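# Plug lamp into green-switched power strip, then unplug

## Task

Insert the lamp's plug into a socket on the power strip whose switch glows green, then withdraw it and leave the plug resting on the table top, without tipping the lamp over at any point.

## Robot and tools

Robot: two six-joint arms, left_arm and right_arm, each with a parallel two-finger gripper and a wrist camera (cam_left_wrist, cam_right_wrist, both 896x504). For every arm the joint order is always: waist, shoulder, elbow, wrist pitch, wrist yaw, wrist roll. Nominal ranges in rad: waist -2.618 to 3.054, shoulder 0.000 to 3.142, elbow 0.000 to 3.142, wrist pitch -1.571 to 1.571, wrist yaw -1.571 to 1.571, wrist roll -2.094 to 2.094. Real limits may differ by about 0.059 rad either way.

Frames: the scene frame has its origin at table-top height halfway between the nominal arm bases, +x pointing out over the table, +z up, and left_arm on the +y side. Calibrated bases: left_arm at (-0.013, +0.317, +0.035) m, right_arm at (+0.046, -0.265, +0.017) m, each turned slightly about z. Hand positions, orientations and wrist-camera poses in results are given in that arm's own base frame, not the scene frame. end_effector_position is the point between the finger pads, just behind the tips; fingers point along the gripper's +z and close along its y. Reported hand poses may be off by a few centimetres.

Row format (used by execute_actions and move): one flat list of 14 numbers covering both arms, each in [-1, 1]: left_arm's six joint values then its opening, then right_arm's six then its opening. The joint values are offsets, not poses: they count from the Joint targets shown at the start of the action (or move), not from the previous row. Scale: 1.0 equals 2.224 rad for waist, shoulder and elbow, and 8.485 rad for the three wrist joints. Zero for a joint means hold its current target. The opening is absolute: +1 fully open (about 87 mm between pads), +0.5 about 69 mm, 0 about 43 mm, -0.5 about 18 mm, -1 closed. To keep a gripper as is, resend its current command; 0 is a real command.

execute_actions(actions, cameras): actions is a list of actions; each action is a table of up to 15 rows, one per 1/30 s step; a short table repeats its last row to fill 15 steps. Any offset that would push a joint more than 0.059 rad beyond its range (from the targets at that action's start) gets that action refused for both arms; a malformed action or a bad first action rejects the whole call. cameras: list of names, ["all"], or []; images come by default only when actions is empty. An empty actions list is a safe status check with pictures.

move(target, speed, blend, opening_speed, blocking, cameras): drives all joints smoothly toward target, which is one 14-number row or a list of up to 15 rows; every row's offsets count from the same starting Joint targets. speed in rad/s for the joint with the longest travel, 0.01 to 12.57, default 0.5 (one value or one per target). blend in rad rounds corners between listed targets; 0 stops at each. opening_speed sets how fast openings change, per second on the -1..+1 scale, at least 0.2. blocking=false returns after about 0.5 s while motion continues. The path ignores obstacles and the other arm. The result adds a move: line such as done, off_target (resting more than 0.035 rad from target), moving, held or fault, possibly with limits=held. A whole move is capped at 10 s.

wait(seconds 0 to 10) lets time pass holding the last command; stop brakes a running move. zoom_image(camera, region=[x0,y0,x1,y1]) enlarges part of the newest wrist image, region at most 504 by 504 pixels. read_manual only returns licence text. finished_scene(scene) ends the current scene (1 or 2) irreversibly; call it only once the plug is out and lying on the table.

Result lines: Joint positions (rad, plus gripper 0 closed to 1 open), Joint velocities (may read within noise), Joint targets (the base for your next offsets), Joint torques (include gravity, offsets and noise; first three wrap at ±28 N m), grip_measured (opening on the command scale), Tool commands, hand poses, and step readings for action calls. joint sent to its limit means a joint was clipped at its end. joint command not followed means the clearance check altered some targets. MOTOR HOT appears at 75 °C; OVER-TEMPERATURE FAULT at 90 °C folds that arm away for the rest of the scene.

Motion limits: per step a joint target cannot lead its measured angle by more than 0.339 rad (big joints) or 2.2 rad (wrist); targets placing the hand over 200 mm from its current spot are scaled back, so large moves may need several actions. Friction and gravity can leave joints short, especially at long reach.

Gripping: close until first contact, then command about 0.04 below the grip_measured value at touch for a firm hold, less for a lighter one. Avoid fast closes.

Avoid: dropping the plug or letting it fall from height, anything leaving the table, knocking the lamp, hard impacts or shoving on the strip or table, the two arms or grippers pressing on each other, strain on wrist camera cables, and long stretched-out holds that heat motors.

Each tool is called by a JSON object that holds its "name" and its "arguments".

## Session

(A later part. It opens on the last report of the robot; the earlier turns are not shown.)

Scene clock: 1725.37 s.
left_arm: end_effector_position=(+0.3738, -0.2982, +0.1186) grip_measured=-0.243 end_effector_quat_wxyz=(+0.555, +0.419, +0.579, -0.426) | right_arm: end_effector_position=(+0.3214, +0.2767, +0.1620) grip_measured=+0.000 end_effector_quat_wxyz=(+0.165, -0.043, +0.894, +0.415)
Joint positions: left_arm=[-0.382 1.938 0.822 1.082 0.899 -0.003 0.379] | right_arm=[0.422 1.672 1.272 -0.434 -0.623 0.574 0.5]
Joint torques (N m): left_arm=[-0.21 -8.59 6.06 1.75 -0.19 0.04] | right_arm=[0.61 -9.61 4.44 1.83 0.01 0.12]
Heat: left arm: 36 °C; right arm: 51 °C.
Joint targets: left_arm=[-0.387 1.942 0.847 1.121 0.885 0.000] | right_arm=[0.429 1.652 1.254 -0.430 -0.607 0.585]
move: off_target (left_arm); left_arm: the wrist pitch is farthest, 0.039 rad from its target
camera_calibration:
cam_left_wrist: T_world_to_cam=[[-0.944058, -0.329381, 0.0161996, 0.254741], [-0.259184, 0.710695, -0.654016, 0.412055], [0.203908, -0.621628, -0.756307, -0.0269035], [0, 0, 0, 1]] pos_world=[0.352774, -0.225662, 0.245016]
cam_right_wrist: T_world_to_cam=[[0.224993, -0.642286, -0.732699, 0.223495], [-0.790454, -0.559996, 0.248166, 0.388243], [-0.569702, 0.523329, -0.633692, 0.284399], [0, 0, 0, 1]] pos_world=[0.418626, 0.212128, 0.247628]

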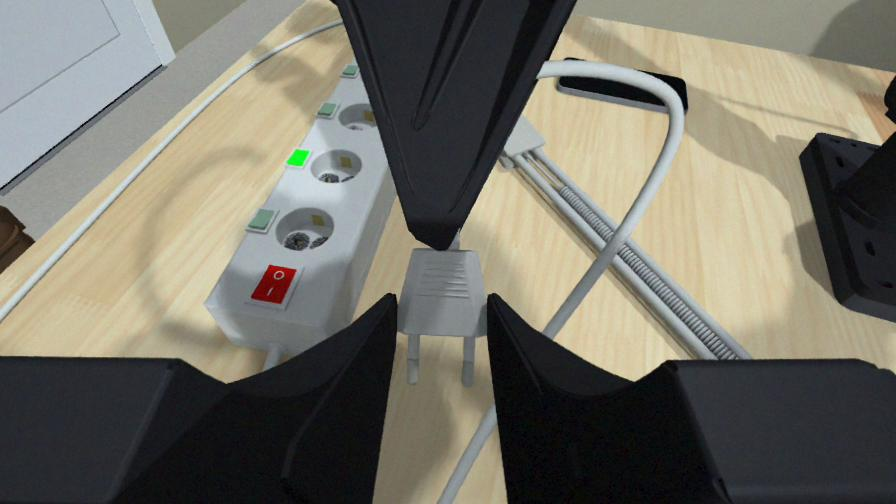

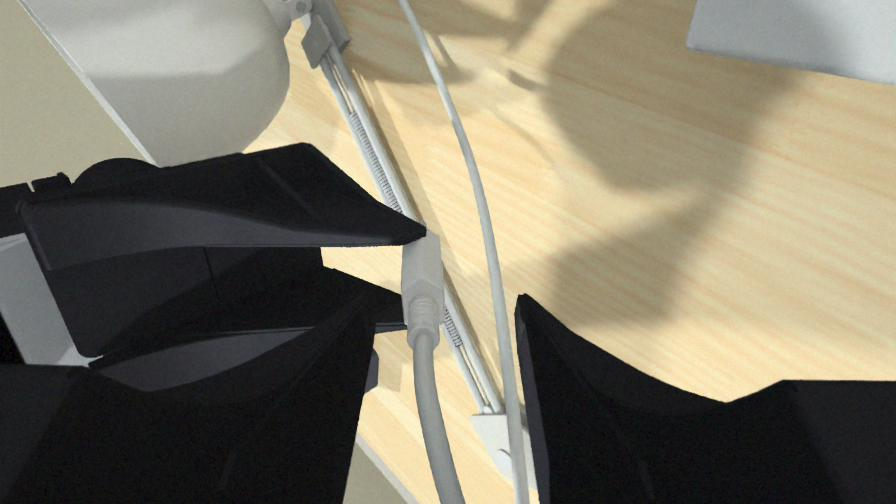

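{"name": "move", "arguments": {"target": [0, 0, 0, 0, 0, 0, -0.3, 0.0099, -0.0072, -0.002, 0, 0.0017, 0.0025, 0.0], "speed": 0.1, "cameras": ["all"]}}

Scene clock: 1775.23 s.
left_arm: end_effector_position=(+0.3738, -0.2982, +0.1186) grip_measured=-0.243 end_effector_quat_wxyz=(+0.555, +0.419, +0.579, -0.426) | right_arm: end_effector_position=(+0.3161, +0.2830, +0.1675) grip_measured=+0.000 end_effector_quat_wxyz=(+0.166, -0.043, +0.893, +0.416)
Joint positions: left_arm=[-0.382 1.938 0.822 1.082 0.899 -0.003 0.379] | right_arm=[0.444 1.657 1.272 -0.433 -0.609 0.595 0.5]
Joint torques (N m): left_arm=[-0.17 -8.53 6.2 1.75 -0.22 0.05] | right_arm=[0.59 -9.5 4.07 1.86 0.02 0.1]
Heat: left arm: 36 °C; right arm: 52 °C.
Joint targets: left_arm=[-0.387 1.942 0.847 1.121 0.885 0.000] | right_arm=[0.451 1.636 1.249 -0.430 -0.593 0.606]
move: off_target (left_arm); left_arm: the wrist pitch is farthest, 0.039 rad from its target
camera_calibration:
cam_left_wrist: T_world_to_cam=[[-0.944058, -0.329381, 0.0161996, 0.254741], [-0.259184, 0.710695, -0.654016, 0.412055], [0.203908, -0.621628, -0.756307, -0.0269035], [0, 0, 0, 1]] pos_world=[0.352774, -0.225662, 0.245016]
cam_right_wrist: T_world_to_cam=[[0.228028, -0.640078, -0.733692, 0.231369], [-0.791049, -0.561127, 0.243677, 0.387447], [-0.567667, 0.52482, -0.634285, 0.280614], [0, 0, 0, 1]] pos_world=[0.413027, 0.218229, 0.253331]

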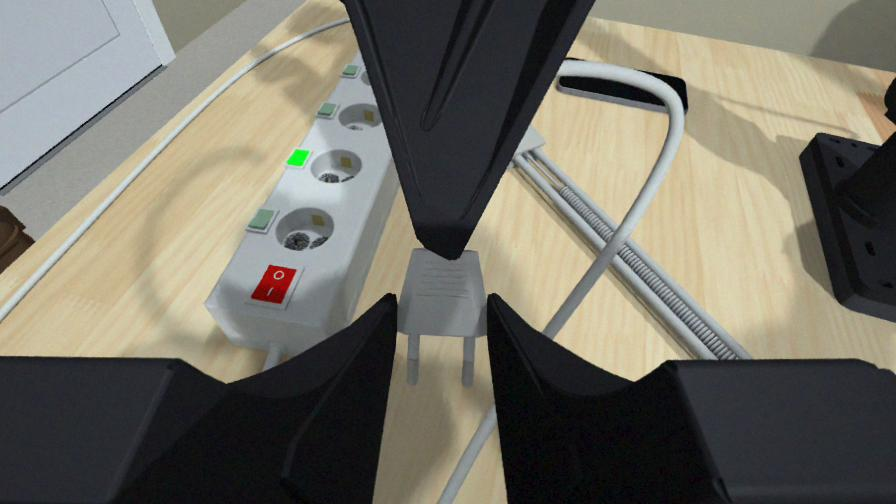

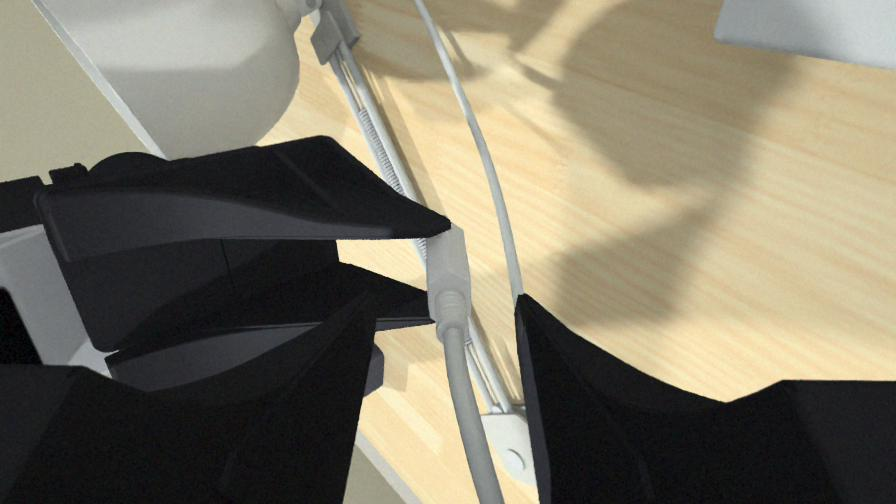

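{"name": "move", "arguments": {"target": [[0, 0, 0, 0, 0, 0, -0.3, 0.0067, 0, -0.0072, 0.0032, 0.0013, 0.0015, 0.0], [0, 0, 0, 0, 0, 0, -0.3, 0.0067, 0, -0.0072, 0.0032, 0.0013, 0.0015, -0.45]], "speed": 0.06, "opening_speed": 0.3, "cameras": ["all"]}}

Scene clock: 1796.83 s.
left_arm: end_effector_position=(+0.3738, -0.2982, +0.1186) grip_measured=-0.243 end_effector_quat_wxyz=(+0.555, +0.419, +0.579, -0.426) | right_arm: end_effector_position=(+0.3138, +0.2869, +0.1628) grip_measured=-0.450 end_effector_quat_wxyz=(+0.167, -0.042, +0.893, +0.416)
Joint positions: left_arm=[-0.382 1.938 0.822 1.082 0.899 -0.003 0.379] | right_arm=[0.459 1.656 1.252 -0.406 -0.597 0.608 0.275]
Joint torques (N m): left_arm=[-0.21 -8.58 6.35 1.8 -0.2 0.04] | right_arm=[0.65 -9.47 4.48 1.87 0 0.15]
Motor temperatures (°C): left_arm=[23 32 36 36 23 22 23] | right_arm=[22 54 35 28 23 24 25]
Heat: left arm: 36 °C; right arm: 54 °C.
Joint targets: left_arm=[-0.387 1.942 0.847 1.121 0.885 0.000] | right_arm=[0.465 1.636 1.234 -0.403 -0.582 0.619]
move: off_target (left_arm); left_arm: the wrist pitch is farthest, 0.039 rad from its target
camera_calibration:
cam_left_wrist: T_world_to_cam=[[-0.944058, -0.329381, 0.0161996, 0.254741], [-0.259184, 0.710695, -0.654016, 0.412055], [0.203908, -0.621628, -0.756307, -0.0269035], [0, 0, 0, 1]] pos_world=[0.352774, -0.225662, 0.245016]
cam_right_wrist: T_world_to_cam=[[0.226614, -0.641425, -0.732952, 0.231658], [-0.792078, -0.55929, 0.244555, 0.388683], [-0.566797, 0.525136, -0.634802, 0.273925], [0, 0, 0, 1]] pos_world=[0.41063, 0.22213, 0.248629]

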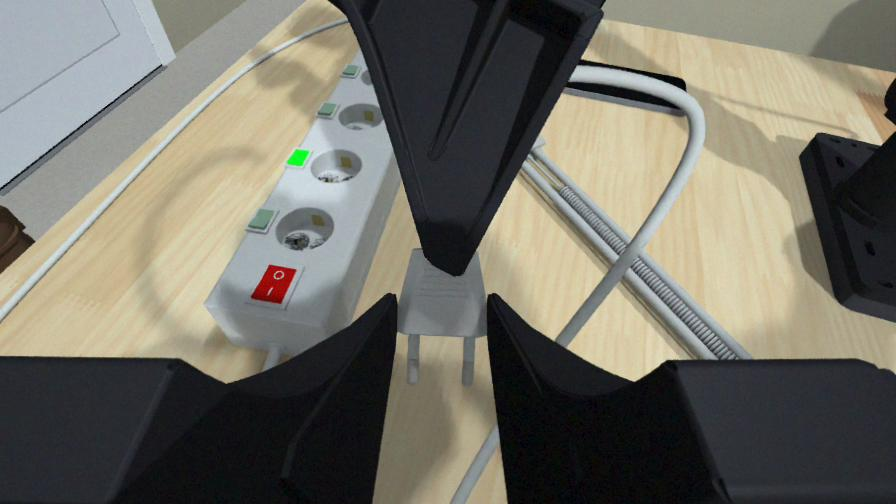

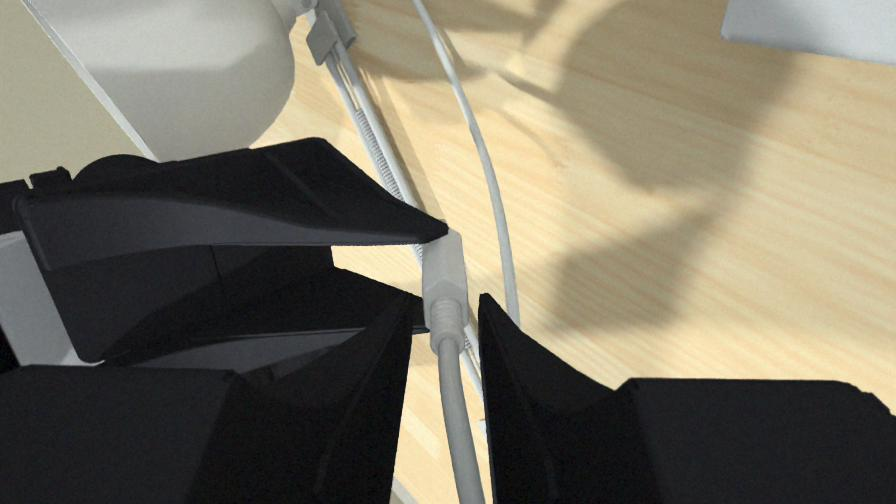

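{"name": "move", "arguments": {"target": [0, 0, 0, 0, 0, 0, -0.3, 0, 0, 0, 0, 0, 0, -0.77], "speed": 0.1, "opening_speed": 0.2, "cameras": ["cam_right_wrist"]}}

Scene clock: 1804.13 s.
left_arm: end_effector_position=(+0.3738, -0.2982, +0.1186) grip_measured=-0.243 end_effector_quat_wxyz=(+0.555, +0.419, +0.579, -0.426) | right_arm: end_effector_position=(+0.3139, +0.2869, +0.1628) grip_measured=-0.634 end_effector_quat_wxyz=(+0.167, -0.042, +0.893, +0.416)
Joint positions: left_arm=[-0.382 1.938 0.822 1.082 0.899 -0.003 0.379] | right_arm=[0.459 1.656 1.252 -0.406 -0.597 0.608 0.183]
Joint torques (N m): left_arm=[-0.29 -8.4 6.23 1.77 -0.2 0.06] | right_arm=[0.64 -9.48 4.38 1.88 0 0.13]
Heat: left arm: 36 °C; right arm: 54 °C.
Joint targets: left_arm=[-0.387 1.942 0.847 1.121 0.885 0.000] | right_arm=[0.465 1.636 1.234 -0.403 -0.582 0.619]
move: off_target (left_arm); left_arm: the wrist pitch is farthest, 0.039 rad from its target
camera_calibration:
cam_right_wrist: T_world_to_cam=[[0.226772, -0.641542, -0.732802, 0.23159], [-0.792325, -0.559071, 0.244254, 0.388731], [-0.566387, 0.525227, -0.635092, 0.273925], [0, 0, 0, 1]] pos_world=[0.410631, 0.22203, 0.248728]
Images, in order (width x height): cam_right_wrist 896x504.

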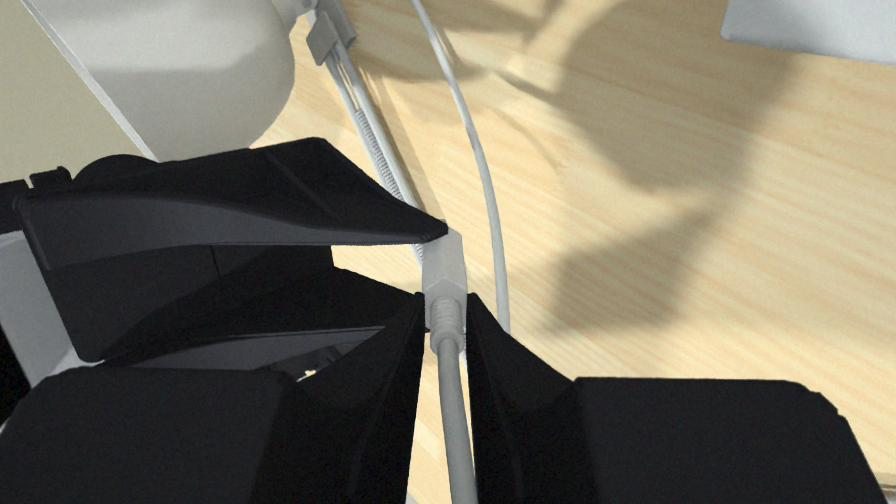

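{"name": "move", "arguments": {"target": [[0, 0, 0, 0, 0, 0, 0.1, 0, 0, 0, 0, 0, 0, -0.77], [0.0859, -0.1709, -0.0454, -0.0403, 0.0240, 0, 0.1, 0, 0, 0, 0, 0, 0, -0.77]], "speed": [0.1, 0.25], "opening_speed": 0.4, "cameras": ["all"]}}

Scene clock: 1848.77 s.
left_arm: end_effector_position=(+0.3478, -0.2295, +0.1864) grip_measured=+0.100 end_effector_quat_wxyz=(+0.546, +0.413, +0.586, -0.433) | right_arm: end_effector_position=(+0.3142, +0.2868, +0.1626) grip_measured=-0.634 end_effector_quat_wxyz=(+0.167, -0.042, +0.893, +0.415)
Joint positions: left_arm=[-0.202 1.584 0.754 0.77 1.082 -0.003 0.55] | right_arm=[0.459 1.656 1.252 -0.406 -0.595 0.608 0.183]
Joint torques (N m): left_arm=[0.58 -8.83 4.3 1.46 -0.02 0.03] | right_arm=[0.65 -9.46 4.46 1.87 -0.02 0.13]
Heat: left arm: 36 °C; right arm: 54 °C.
Joint targets: left_arm=[-0.196 1.562 0.747 0.779 1.089 0.000] | right_arm=[0.465 1.636 1.234 -0.403 -0.582 0.619]
move: done
camera_calibration:
cam_left_wrist: T_world_to_cam=[[-0.944205, -0.326628, 0.042335, 0.247575], [-0.274999, 0.711087, -0.647095, 0.40513], [0.181255, -0.622632, -0.761233, 0.080882], [0, 0, 0, 1]] pos_world=[0.330512, -0.156858, 0.313247]
cam_right_wrist: T_world_to_cam=[[0.226352, -0.642742, -0.731879, 0.231711], [-0.793232, -0.557699, 0.244449, 0.388776], [-0.565286, 0.525218, -0.63608, 0.273829], [0, 0, 0, 1]] pos_world=[0.410733, 0.22193, 0.248726]

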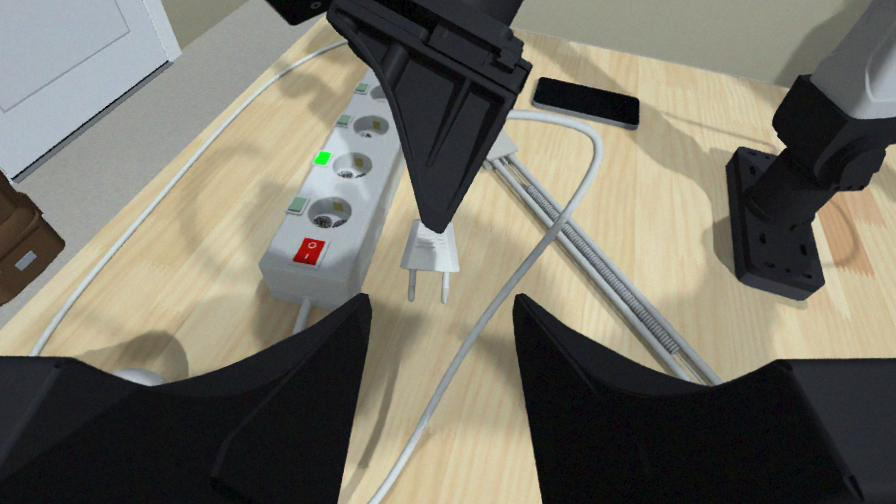

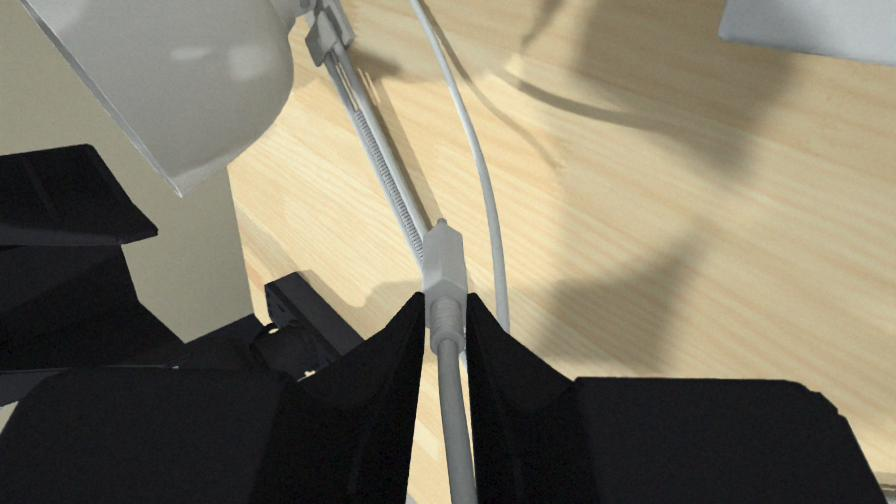

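{"name": "move", "arguments": {"target": [0, 0, 0, 0, 0, 0, 0.1, -0.0562, 0.2158, 0.3327, -0.0662, 0.0824, -0.0520, -0.77], "speed": 0.35, "cameras": ["all"]}}

Scene clock: 1854.87 s.
left_arm: end_effector_position=(+0.3478, -0.2295, +0.1863) grip_measured=+0.100 end_effector_quat_wxyz=(+0.546, +0.413, +0.586, -0.433) | right_arm: end_effector_position=(+0.4592, +0.1549, +0.1232) grip_measured=-0.634 end_effector_quat_wxyz=(+0.244, -0.065, +0.968, +0.016)
Joint positions: left_arm=[-0.202 1.584 0.754 0.77 1.082 -0.003 0.55] | right_arm=[0.346 2.101 1.946 -0.933 0.1 0.187 0.183]
Joint torques (N m): left_arm=[0.4 -8.69 4.57 1.41 0 0.06] | right_arm=[-0.5 -9.72 8.34 1.13 0.29 -0.04]
Heat: left arm: 36 °C; right arm: 54 °C.
Joint targets: left_arm=[-0.196 1.562 0.747 0.779 1.089 0.000] | right_arm=[0.340 2.116 1.973 -0.965 0.118 0.178]
move: done
camera_calibration:
cam_left_wrist: T_world_to_cam=[[-0.944167, -0.326689, 0.0427049, 0.247442], [-0.275317, 0.711134, -0.646907, 0.40512], [0.180968, -0.622545, -0.761373, 0.0809581], [0, 0, 0, 1]] pos_world=[0.330512, -0.156858, 0.313147]
cam_right_wrist: T_world_to_cam=[[0.147653, -0.989016, -0.00682459, 0.0856994], [-0.911674, -0.138776, 0.386771, 0.411927], [-0.38347, -0.0508863, -0.92215, 0.440945], [0, 0, 0, 1]] pos_world=[0.531978, 0.164362, 0.247881]

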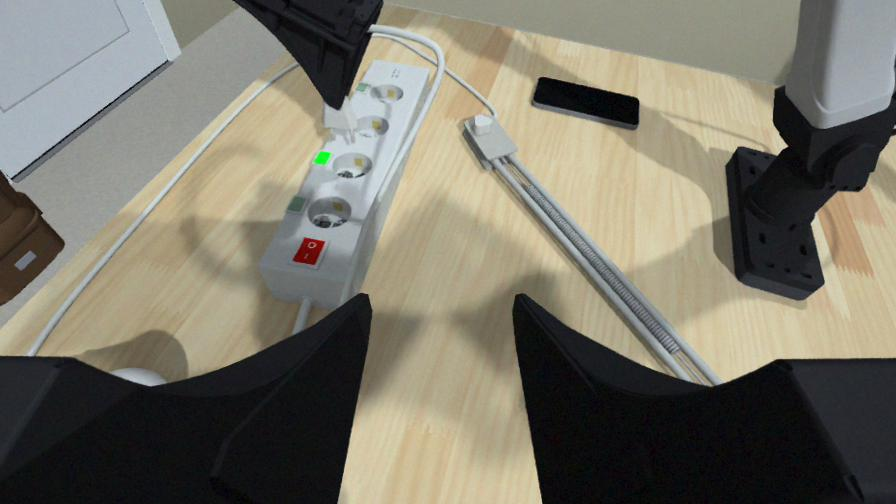

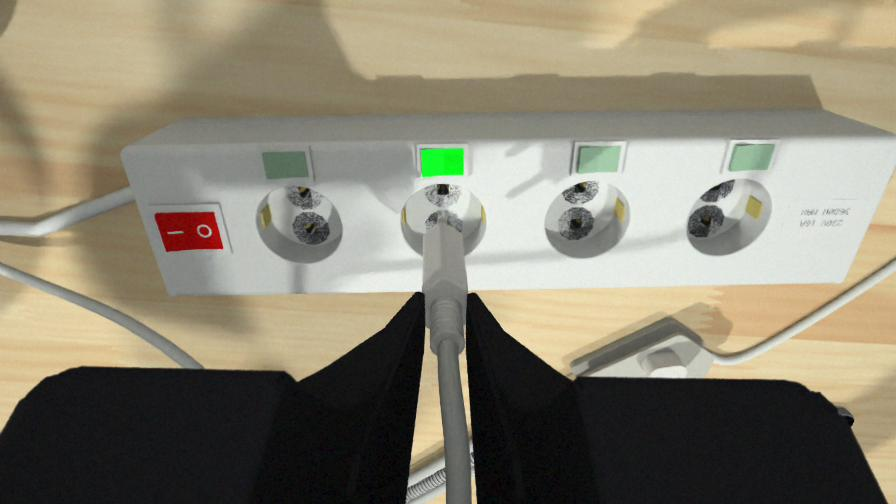

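{"name": "zoom_image", "arguments": {"camera": "cam_right_wrist", "region": [370, 140, 520, 340]}}

{"name": "zoom_image", "arguments": {"camera": "cam_left_wrist", "region": [280, 60, 440, 240]}}

Scaled by 2.520.

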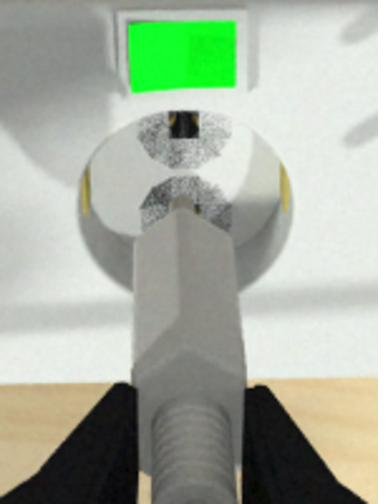

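Scaled by 2.800.

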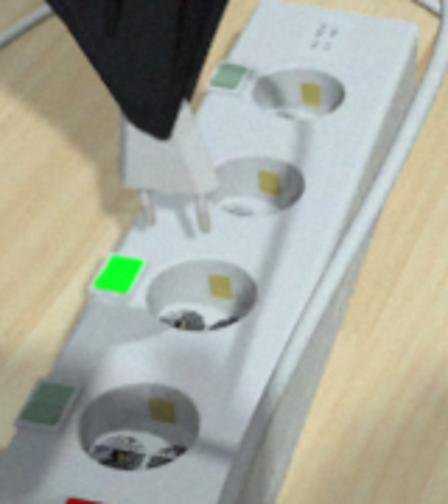

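{"name": "move", "arguments": {"target": [0, 0, 0, 0, 0, 0, 0.1, 0.0063, -0.0234, -0.0585, 0.0120, 0, 0, -0.77], "speed": 0.1, "cameras": ["all"]}}

{"name": "zoom_image", "arguments": {"camera": "cam_right_wrist", "region": [370, 140, 520, 340]}}

{"name": "zoom_image", "arguments": {"camera": "cam_left_wrist", "region": [280, 80, 420, 240]}}

Scene clock: 2034.23 s.
left_arm: end_effector_position=(+0.3478, -0.2295, +0.1863) grip_measured=+0.100 end_effector_quat_wxyz=(+0.546, +0.413, +0.586, -0.433) | right_arm: end_effector_position=(+0.4559, +0.1555, +0.1033) grip_measured=-0.634 end_effector_quat_wxyz=(+0.239, -0.067, +0.969, +0.015)
Joint positions: left_arm=[-0.202 1.584 0.754 0.77 1.082 -0.003 0.55] | right_arm=[0.349 2.094 1.861 -0.864 0.101 0.186 0.183]
Joint torques (N m): left_arm=[0.55 -8.77 4.4 1.49 0.03 0.03] | right_arm=[0.47 -13.94 4.34 1.49 0.31 -0.03]
Motor temperatures (°C): left_arm=[23 33 34 34 23 22 21] | right_arm=[22 61 39 25 24 24 27]
Heat: left arm: 34 °C; right arm: 61 °C.
Joint targets: left_arm=[-0.196 1.562 0.747 0.779 1.089 0.000] | right_arm=[0.355 2.064 1.843 -0.863 0.117 0.178]
move: done
camera_calibration:
cam_left_wrist: T_world_to_cam=[[-0.944167, -0.326689, 0.0427049, 0.247442], [-0.275317, 0.711134, -0.646907, 0.40512], [0.180968, -0.622545, -0.761373, 0.0809581], [0, 0, 0, 1]] pos_world=[0.330512, -0.156858, 0.313147]
cam_right_wrist: T_world_to_cam=[[0.151718, -0.988416, -0.00388752, 0.0843432], [-0.907566, -0.140864, 0.395578, 0.414194], [-0.391543, -0.0564883, -0.918424, 0.425616], [0, 0, 0, 1]] pos_world=[0.529759, 0.165753, 0.227378]

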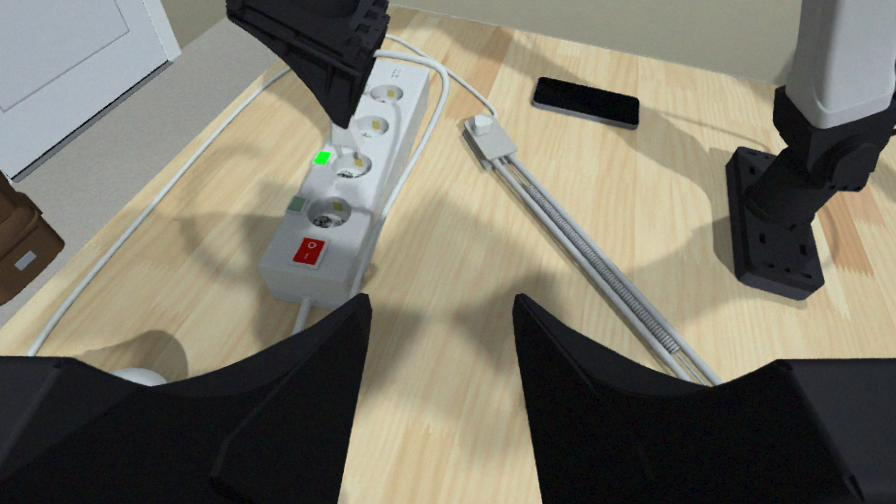

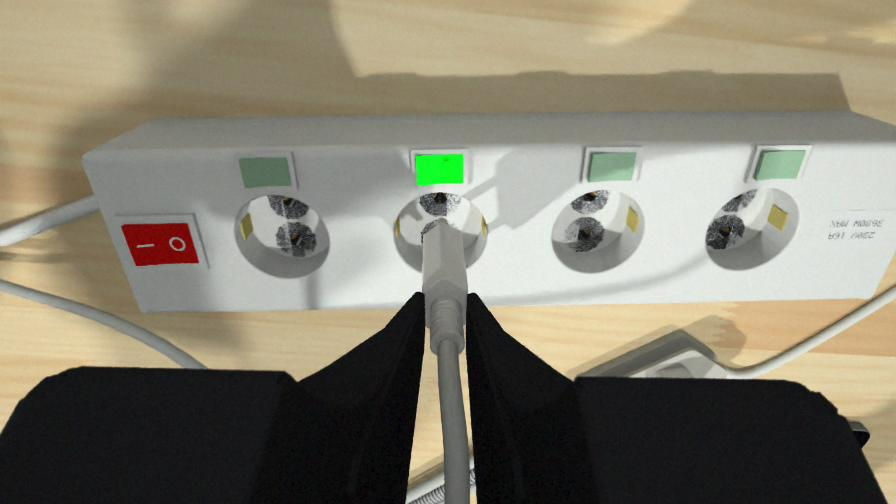

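Scaled by 2.520.

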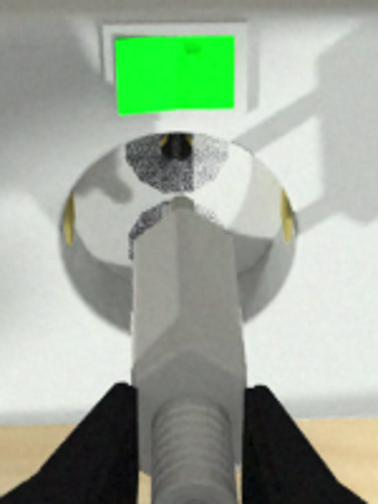

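Scaled by 3.150.

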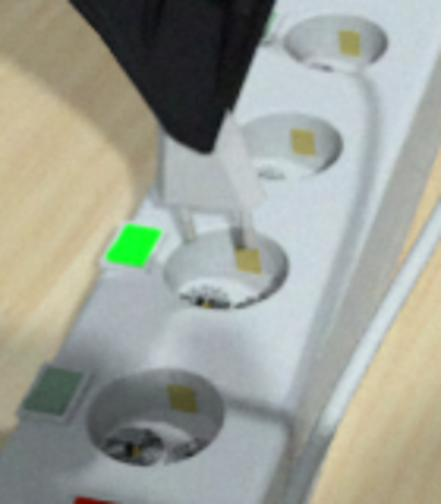

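{"name": "move", "arguments": {"target": [0, 0, 0, 0, 0, 0, 0.1, 0, 0.0175, 0, 0, 0, 0, -0.77], "speed": 0.2}}

Scene clock: 2039.00 s.
left_arm: end_effector_position=(+0.3478, -0.2295, +0.1863) grip_measured=+0.100 end_effector_quat_wxyz=(+0.546, +0.413, +0.586, -0.433) | right_arm: end_effector_position=(+0.4560, +0.1555, +0.1034) grip_measured=-0.634 end_effector_quat_wxyz=(+0.239, -0.067, +0.969, +0.015)
Joint positions: left_arm=[-0.202 1.584 0.754 0.77 1.082 -0.003 0.55] | right_arm=[0.349 2.094 1.861 -0.863 0.101 0.186 0.183]
Joint torques (N m): left_arm=[0.75 -8.8 4.51 1.47 0.01 0.01] | right_arm=[0.5 -10.35 4.33 1.46 0.31 -0.03]
Motor temperatures (°C): left_arm=[23 33 34 34 23 22 21] | right_arm=[22 63 39 25 24 24 27]
Heat: left arm: 34 °C; right arm: 63 °C.
Joint targets: left_arm=[-0.196 1.562 0.747 0.779 1.089 0.000] | right_arm=[0.355 2.103 1.843 -0.863 0.117 0.178]
move: done

{"name": "zoom_image", "arguments": {"camera": "cam_right_wrist", "region": [540, 170, 660, 290]}}

{"name": "zoom_image", "arguments": {"camera": "cam_right_wrist", "region": [220, 170, 340, 290]}}

Scaled by 4.200.
This view is cut from an older image: the scene may have changed since it was taken.

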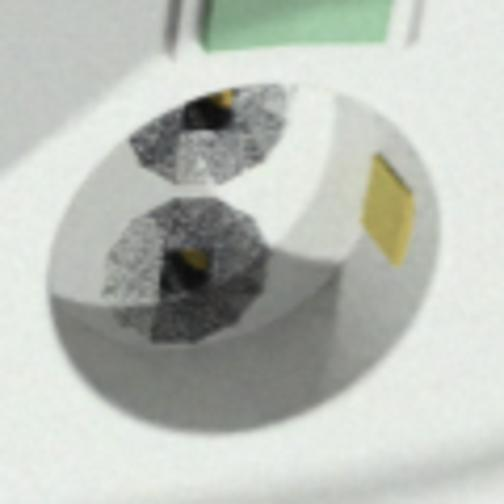

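Scaled by 4.200.
This view is cut from an older image: the scene may have changed since it was taken.

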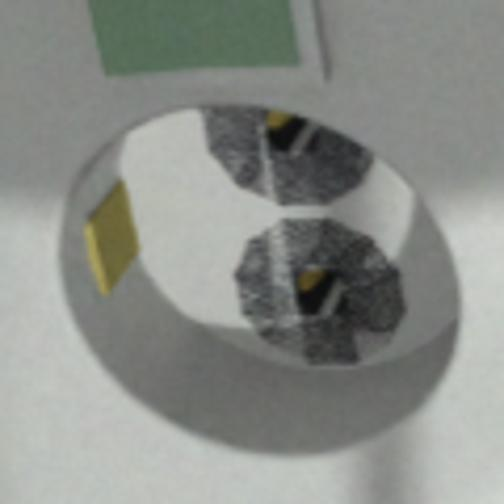

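{"name": "move", "arguments": {"target": [0, 0, 0, 0, 0, 0, 0.1, 0.0009, 0, -0.0288, 0.0061, 0, 0, -0.77], "speed": 0.08, "cameras": ["all"]}}

{"name": "zoom_image", "arguments": {"camera": "cam_right_wrist", "region": [380, 160, 510, 290]}}

{"name": "zoom_image", "arguments": {"camera": "cam_left_wrist", "region": [310, 110, 390, 200]}}

Scene clock: 2127.90 s.
left_arm: end_effector_position=(+0.3478, -0.2295, +0.1863) grip_measured=+0.100 end_effector_quat_wxyz=(+0.546, +0.413, +0.586, -0.433) | right_arm: end_effector_position=(+0.4526, +0.1543, +0.0861) grip_measured=-0.634 end_effector_quat_wxyz=(+0.233, -0.068, +0.970, +0.013)
Joint positions: left_arm=[-0.202 1.584 0.754 0.77 1.082 -0.003 0.55] | right_arm=[0.349 2.094 1.796 -0.812 0.101 0.186 0.183]
Joint torques (N m): left_arm=[0.58 -8.72 4.4 1.39 0.01 0.03] | right_arm=[0.68 -10.26 4.3 1.45 0.31 0]
Motor temperatures (°C): left_arm=[23 33 33 33 23 22 21] | right_arm=[22 62 36 27 24 24 27]
Heat: left arm: 33 °C; right arm: 62 °C.
Joint targets: left_arm=[-0.196 1.562 0.747 0.779 1.089 0.000] | right_arm=[0.357 2.103 1.779 -0.811 0.117 0.178]
move: done
camera_calibration:
cam_left_wrist: T_world_to_cam=[[-0.944167, -0.326689, 0.0427049, 0.247442], [-0.275317, 0.711134, -0.646907, 0.40512], [0.180968, -0.622545, -0.761373, 0.0809581], [0, 0, 0, 1]] pos_world=[0.330512, -0.156858, 0.313147]
cam_right_wrist: T_world_to_cam=[[0.151942, -0.988389, -0.00120123, 0.0832638], [-0.90267, -0.139259, 0.407177, 0.414339], [-0.402616, -0.0607828, -0.913349, 0.413736], [0, 0, 0, 1]] pos_world=[0.527937, 0.165146, 0.209275]

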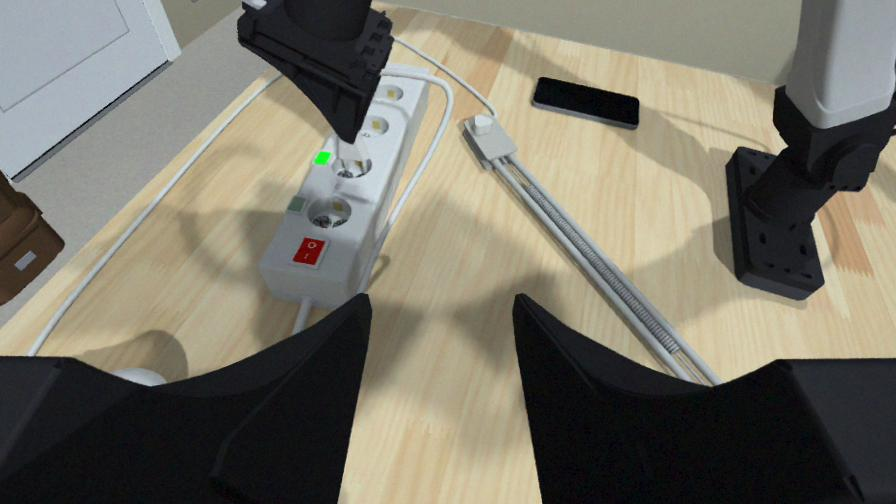

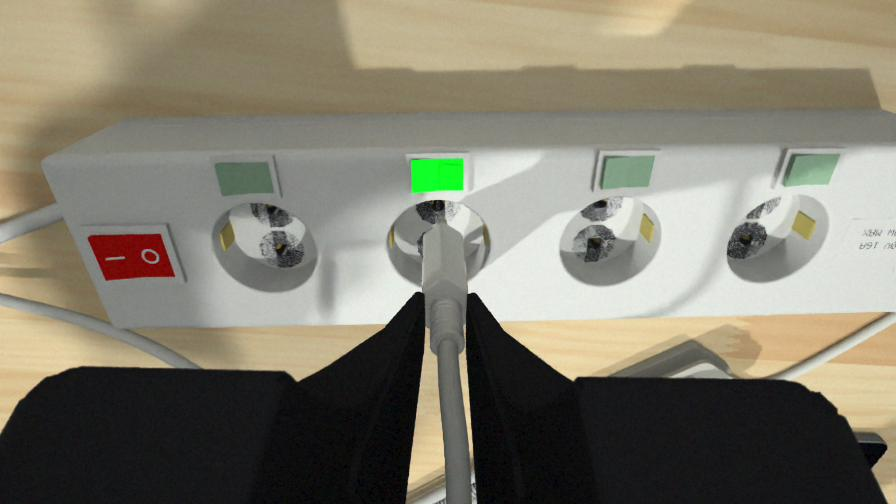

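Scaled by 3.877.

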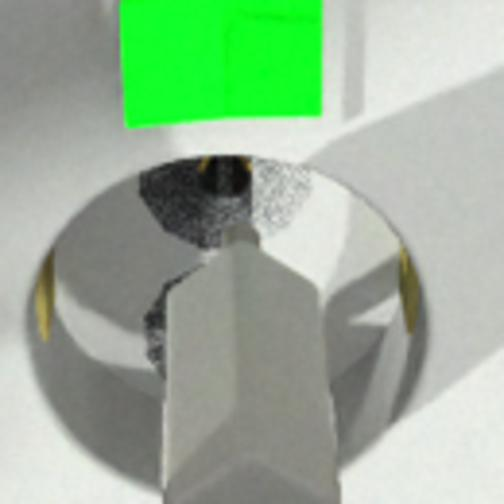

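Scaled by 5.600.

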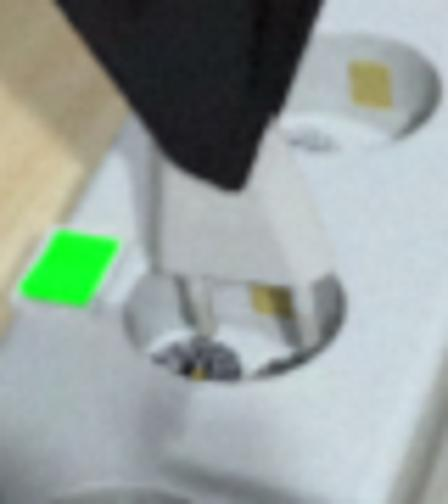

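{"name": "move", "arguments": {"target": [0, 0, 0, 0, 0, 0, 0.1, 0.0022, 0, -0.0265, 0.0067, 0, 0, -0.77], "speed": 0.06, "cameras": ["all"]}}

{"name": "zoom_image", "arguments": {"camera": "cam_right_wrist", "region": [370, 160, 510, 300]}}

{"name": "zoom_image", "arguments": {"camera": "cam_left_wrist", "region": [310, 110, 390, 200]}}

Scene clock: 2211.73 s.
left_arm: end_effector_position=(+0.3478, -0.2295, +0.1863) grip_measured=+0.100 end_effector_quat_wxyz=(+0.546, +0.413, +0.586, -0.433) | right_arm: end_effector_position=(+0.4509, +0.1558, +0.0766) grip_measured=-0.634 end_effector_quat_wxyz=(+0.234, -0.071, +0.969, +0.011)
Joint positions: left_arm=[-0.202 1.584 0.754 0.77 1.082 -0.003 0.55] | right_arm=[0.356 2.091 1.753 -0.77 0.106 0.184 0.183]
Joint torques (N m): left_arm=[0.5 -8.8 4.52 1.41 -0.02 0.03] | right_arm=[0.49 -9.94 2.92 1.64 0.23 0.01]
Motor temperatures (°C): left_arm=[23 33 33 33 23 22 21] | right_arm=[22 63 35 26 24 24 27]
Heat: left arm: 33 °C; right arm: 63 °C.
Joint targets: left_arm=[-0.196 1.562 0.747 0.779 1.089 0.000] | right_arm=[0.361 2.103 1.720 -0.754 0.118 0.178]
move: done
camera_calibration:
cam_left_wrist: T_world_to_cam=[[-0.944167, -0.326689, 0.0427049, 0.247442], [-0.275317, 0.711134, -0.646907, 0.40512], [0.180968, -0.622545, -0.761373, 0.0809581], [0, 0, 0, 1]] pos_world=[0.330512, -0.156858, 0.313147]
cam_right_wrist: T_world_to_cam=[[0.158099, -0.987414, 0.00427049, 0.0816527], [-0.903095, -0.142847, 0.404986, 0.417807], [-0.399279, -0.0678846, -0.914313, 0.404046], [0, 0, 0, 1]] pos_world=[0.525737, 0.167736, 0.19987]

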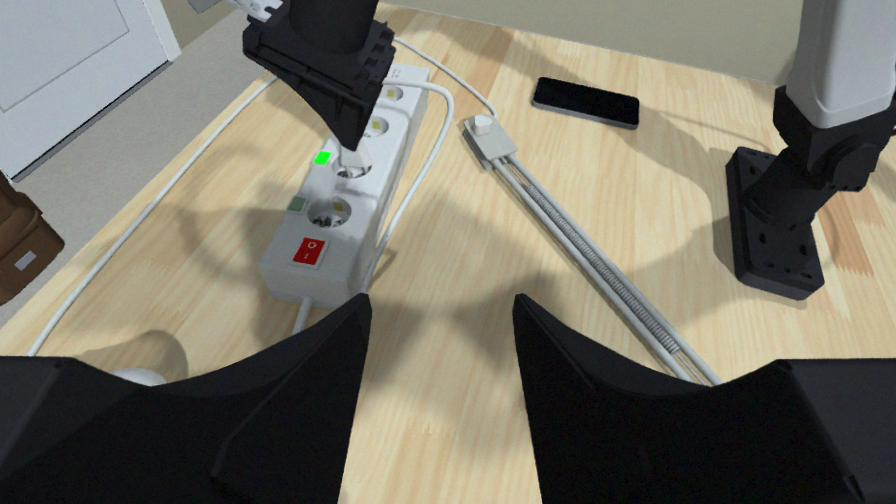

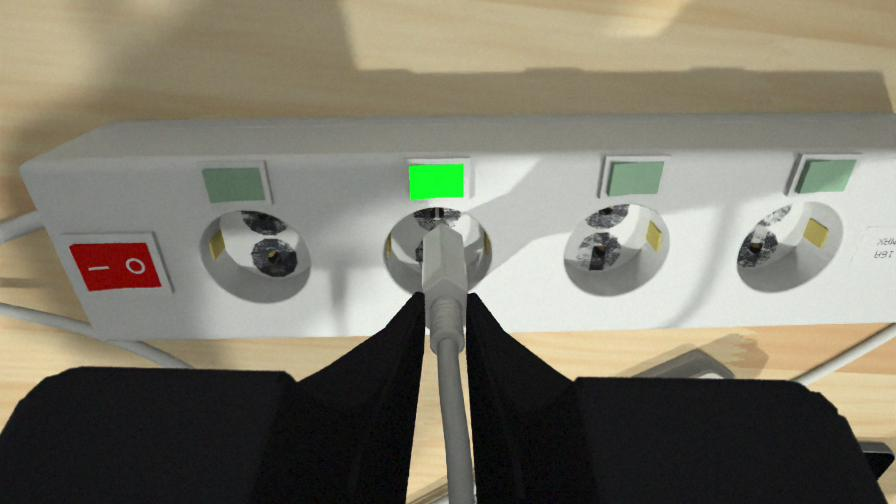

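Scaled by 3.600.

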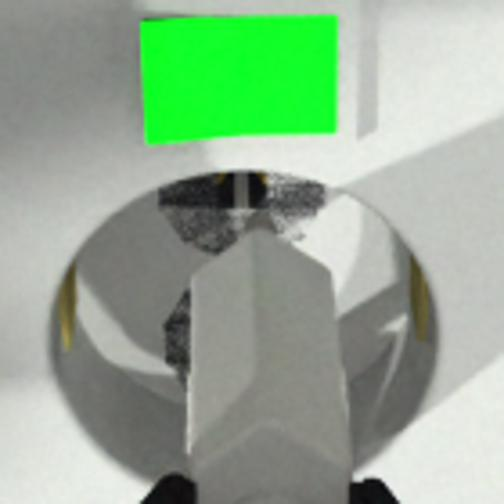

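Scaled by 5.600.

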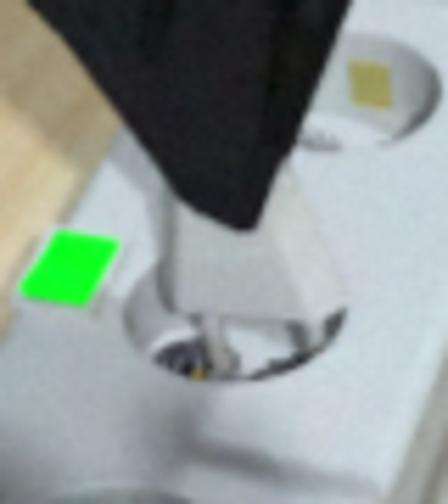

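{"name": "zoom_image", "arguments": {"camera": "cam_left_wrist", "region": [290, 180, 370, 240]}}

{"name": "zoom_image", "arguments": {"camera": "cam_right_wrist", "region": [180, 190, 330, 310]}}

Scaled by 6.300.

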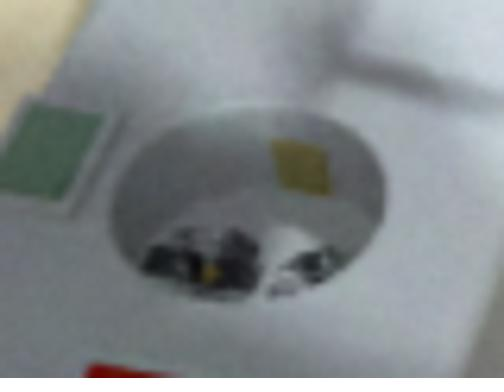

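Scaled by 3.360.

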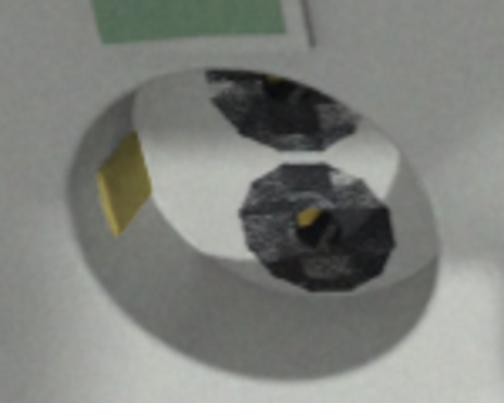

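{"name": "zoom_image", "arguments": {"camera": "cam_right_wrist", "region": [400, 190, 490, 340]}}

{"name": "zoom_image", "arguments": {"camera": "cam_left_wrist", "region": [325, 120, 385, 190]}}

Scaled by 3.360.

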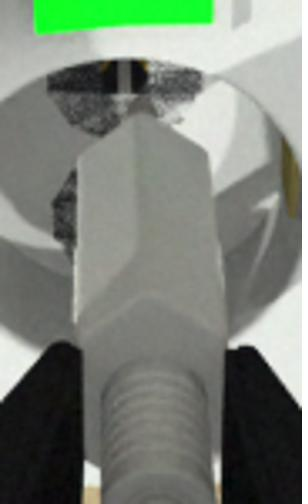

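Scaled by 7.200.

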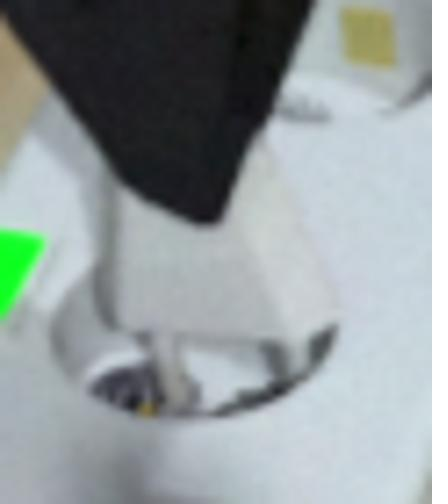

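{"name": "move", "arguments": {"target": [0, 0, 0, 0, 0, 0, 0.1, 0.0024, 0.0076, 0.0391, -0.0068, 0, 0, -0.77], "speed": 0.08, "cameras": ["all"]}}

{"name": "zoom_image", "arguments": {"camera": "cam_right_wrist", "region": [400, 190, 490, 340]}}

{"name": "zoom_image", "arguments": {"camera": "cam_left_wrist", "region": [325, 120, 385, 190]}}

Scene clock: 2308.53 s.
left_arm: end_effector_position=(+0.3478, -0.2295, +0.1863) grip_measured=+0.100 end_effector_quat_wxyz=(+0.546, +0.413, +0.586, -0.433) | right_arm: end_effector_position=(+0.4545, +0.1590, +0.0792) grip_measured=-0.634 end_effector_quat_wxyz=(+0.237, -0.073, +0.969, +0.012)
Joint positions: left_arm=[-0.202 1.584 0.754 0.77 1.082 -0.003 0.55] | right_arm=[0.36 2.104 1.781 -0.78 0.108 0.183 0.183]
Joint torques (N m): left_arm=[0.46 -8.66 4.34 1.4 0.04 0.04] | right_arm=[0.61 -9.66 8.32 1.14 0.23 0.02]
Motor temperatures (°C): left_arm=[23 33 33 33 23 22 21] | right_arm=[22 58 33 28 24 24 27]
Heat: left arm: 33 °C; right arm: 58 °C.
Joint targets: left_arm=[-0.196 1.562 0.747 0.779 1.089 0.000] | right_arm=[0.367 2.120 1.807 -0.812 0.117 0.178]
move: done
camera_calibration:
cam_left_wrist: T_world_to_cam=[[-0.944167, -0.326689, 0.0427049, 0.247442], [-0.275317, 0.711134, -0.646907, 0.40512], [0.180968, -0.622545, -0.761373, 0.0809581], [0, 0, 0, 1]] pos_world=[0.330512, -0.156858, 0.313147]
cam_right_wrist: T_world_to_cam=[[0.161801, -0.986812, 0.00471298, 0.0824866], [-0.904734, -0.146433, 0.400017, 0.422205], [-0.394051, -0.0689872, -0.916496, 0.406055], [0, 0, 0, 1]] pos_world=[0.528643, 0.171236, 0.20287]

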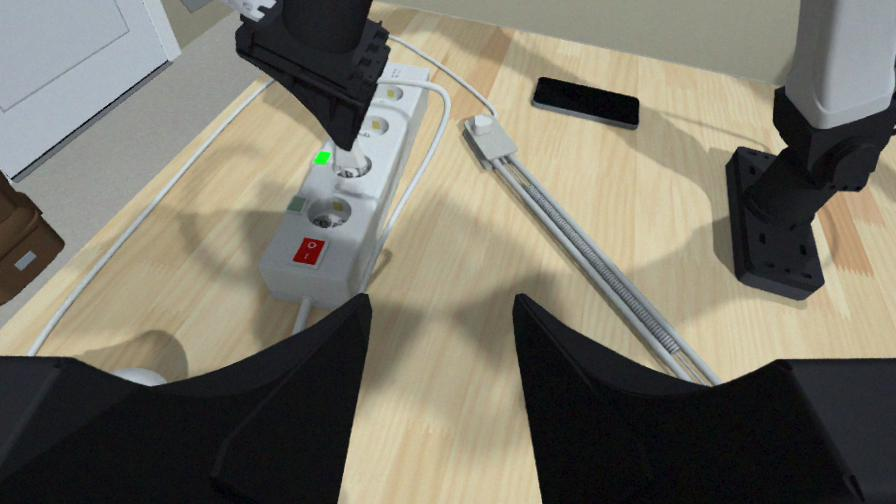

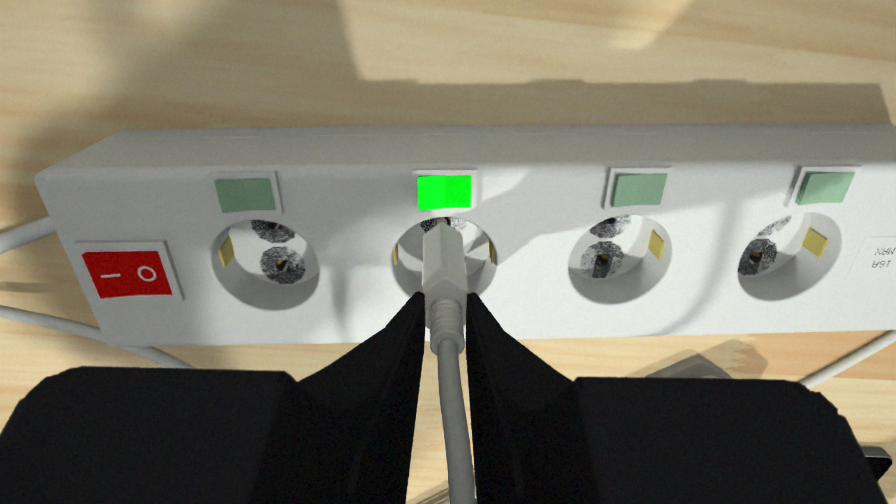

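Scaled by 3.360.

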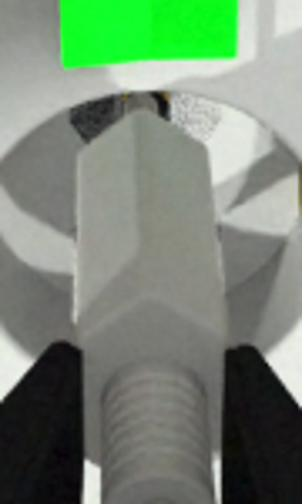

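Scaled by 7.200.

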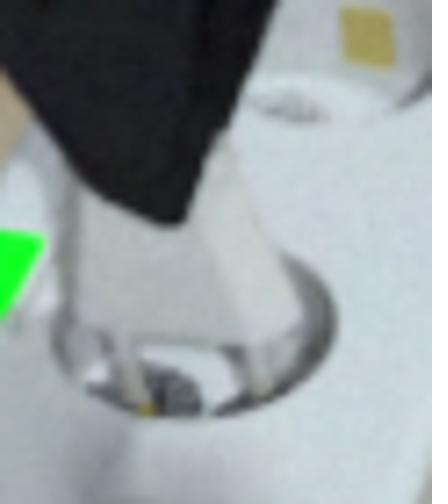

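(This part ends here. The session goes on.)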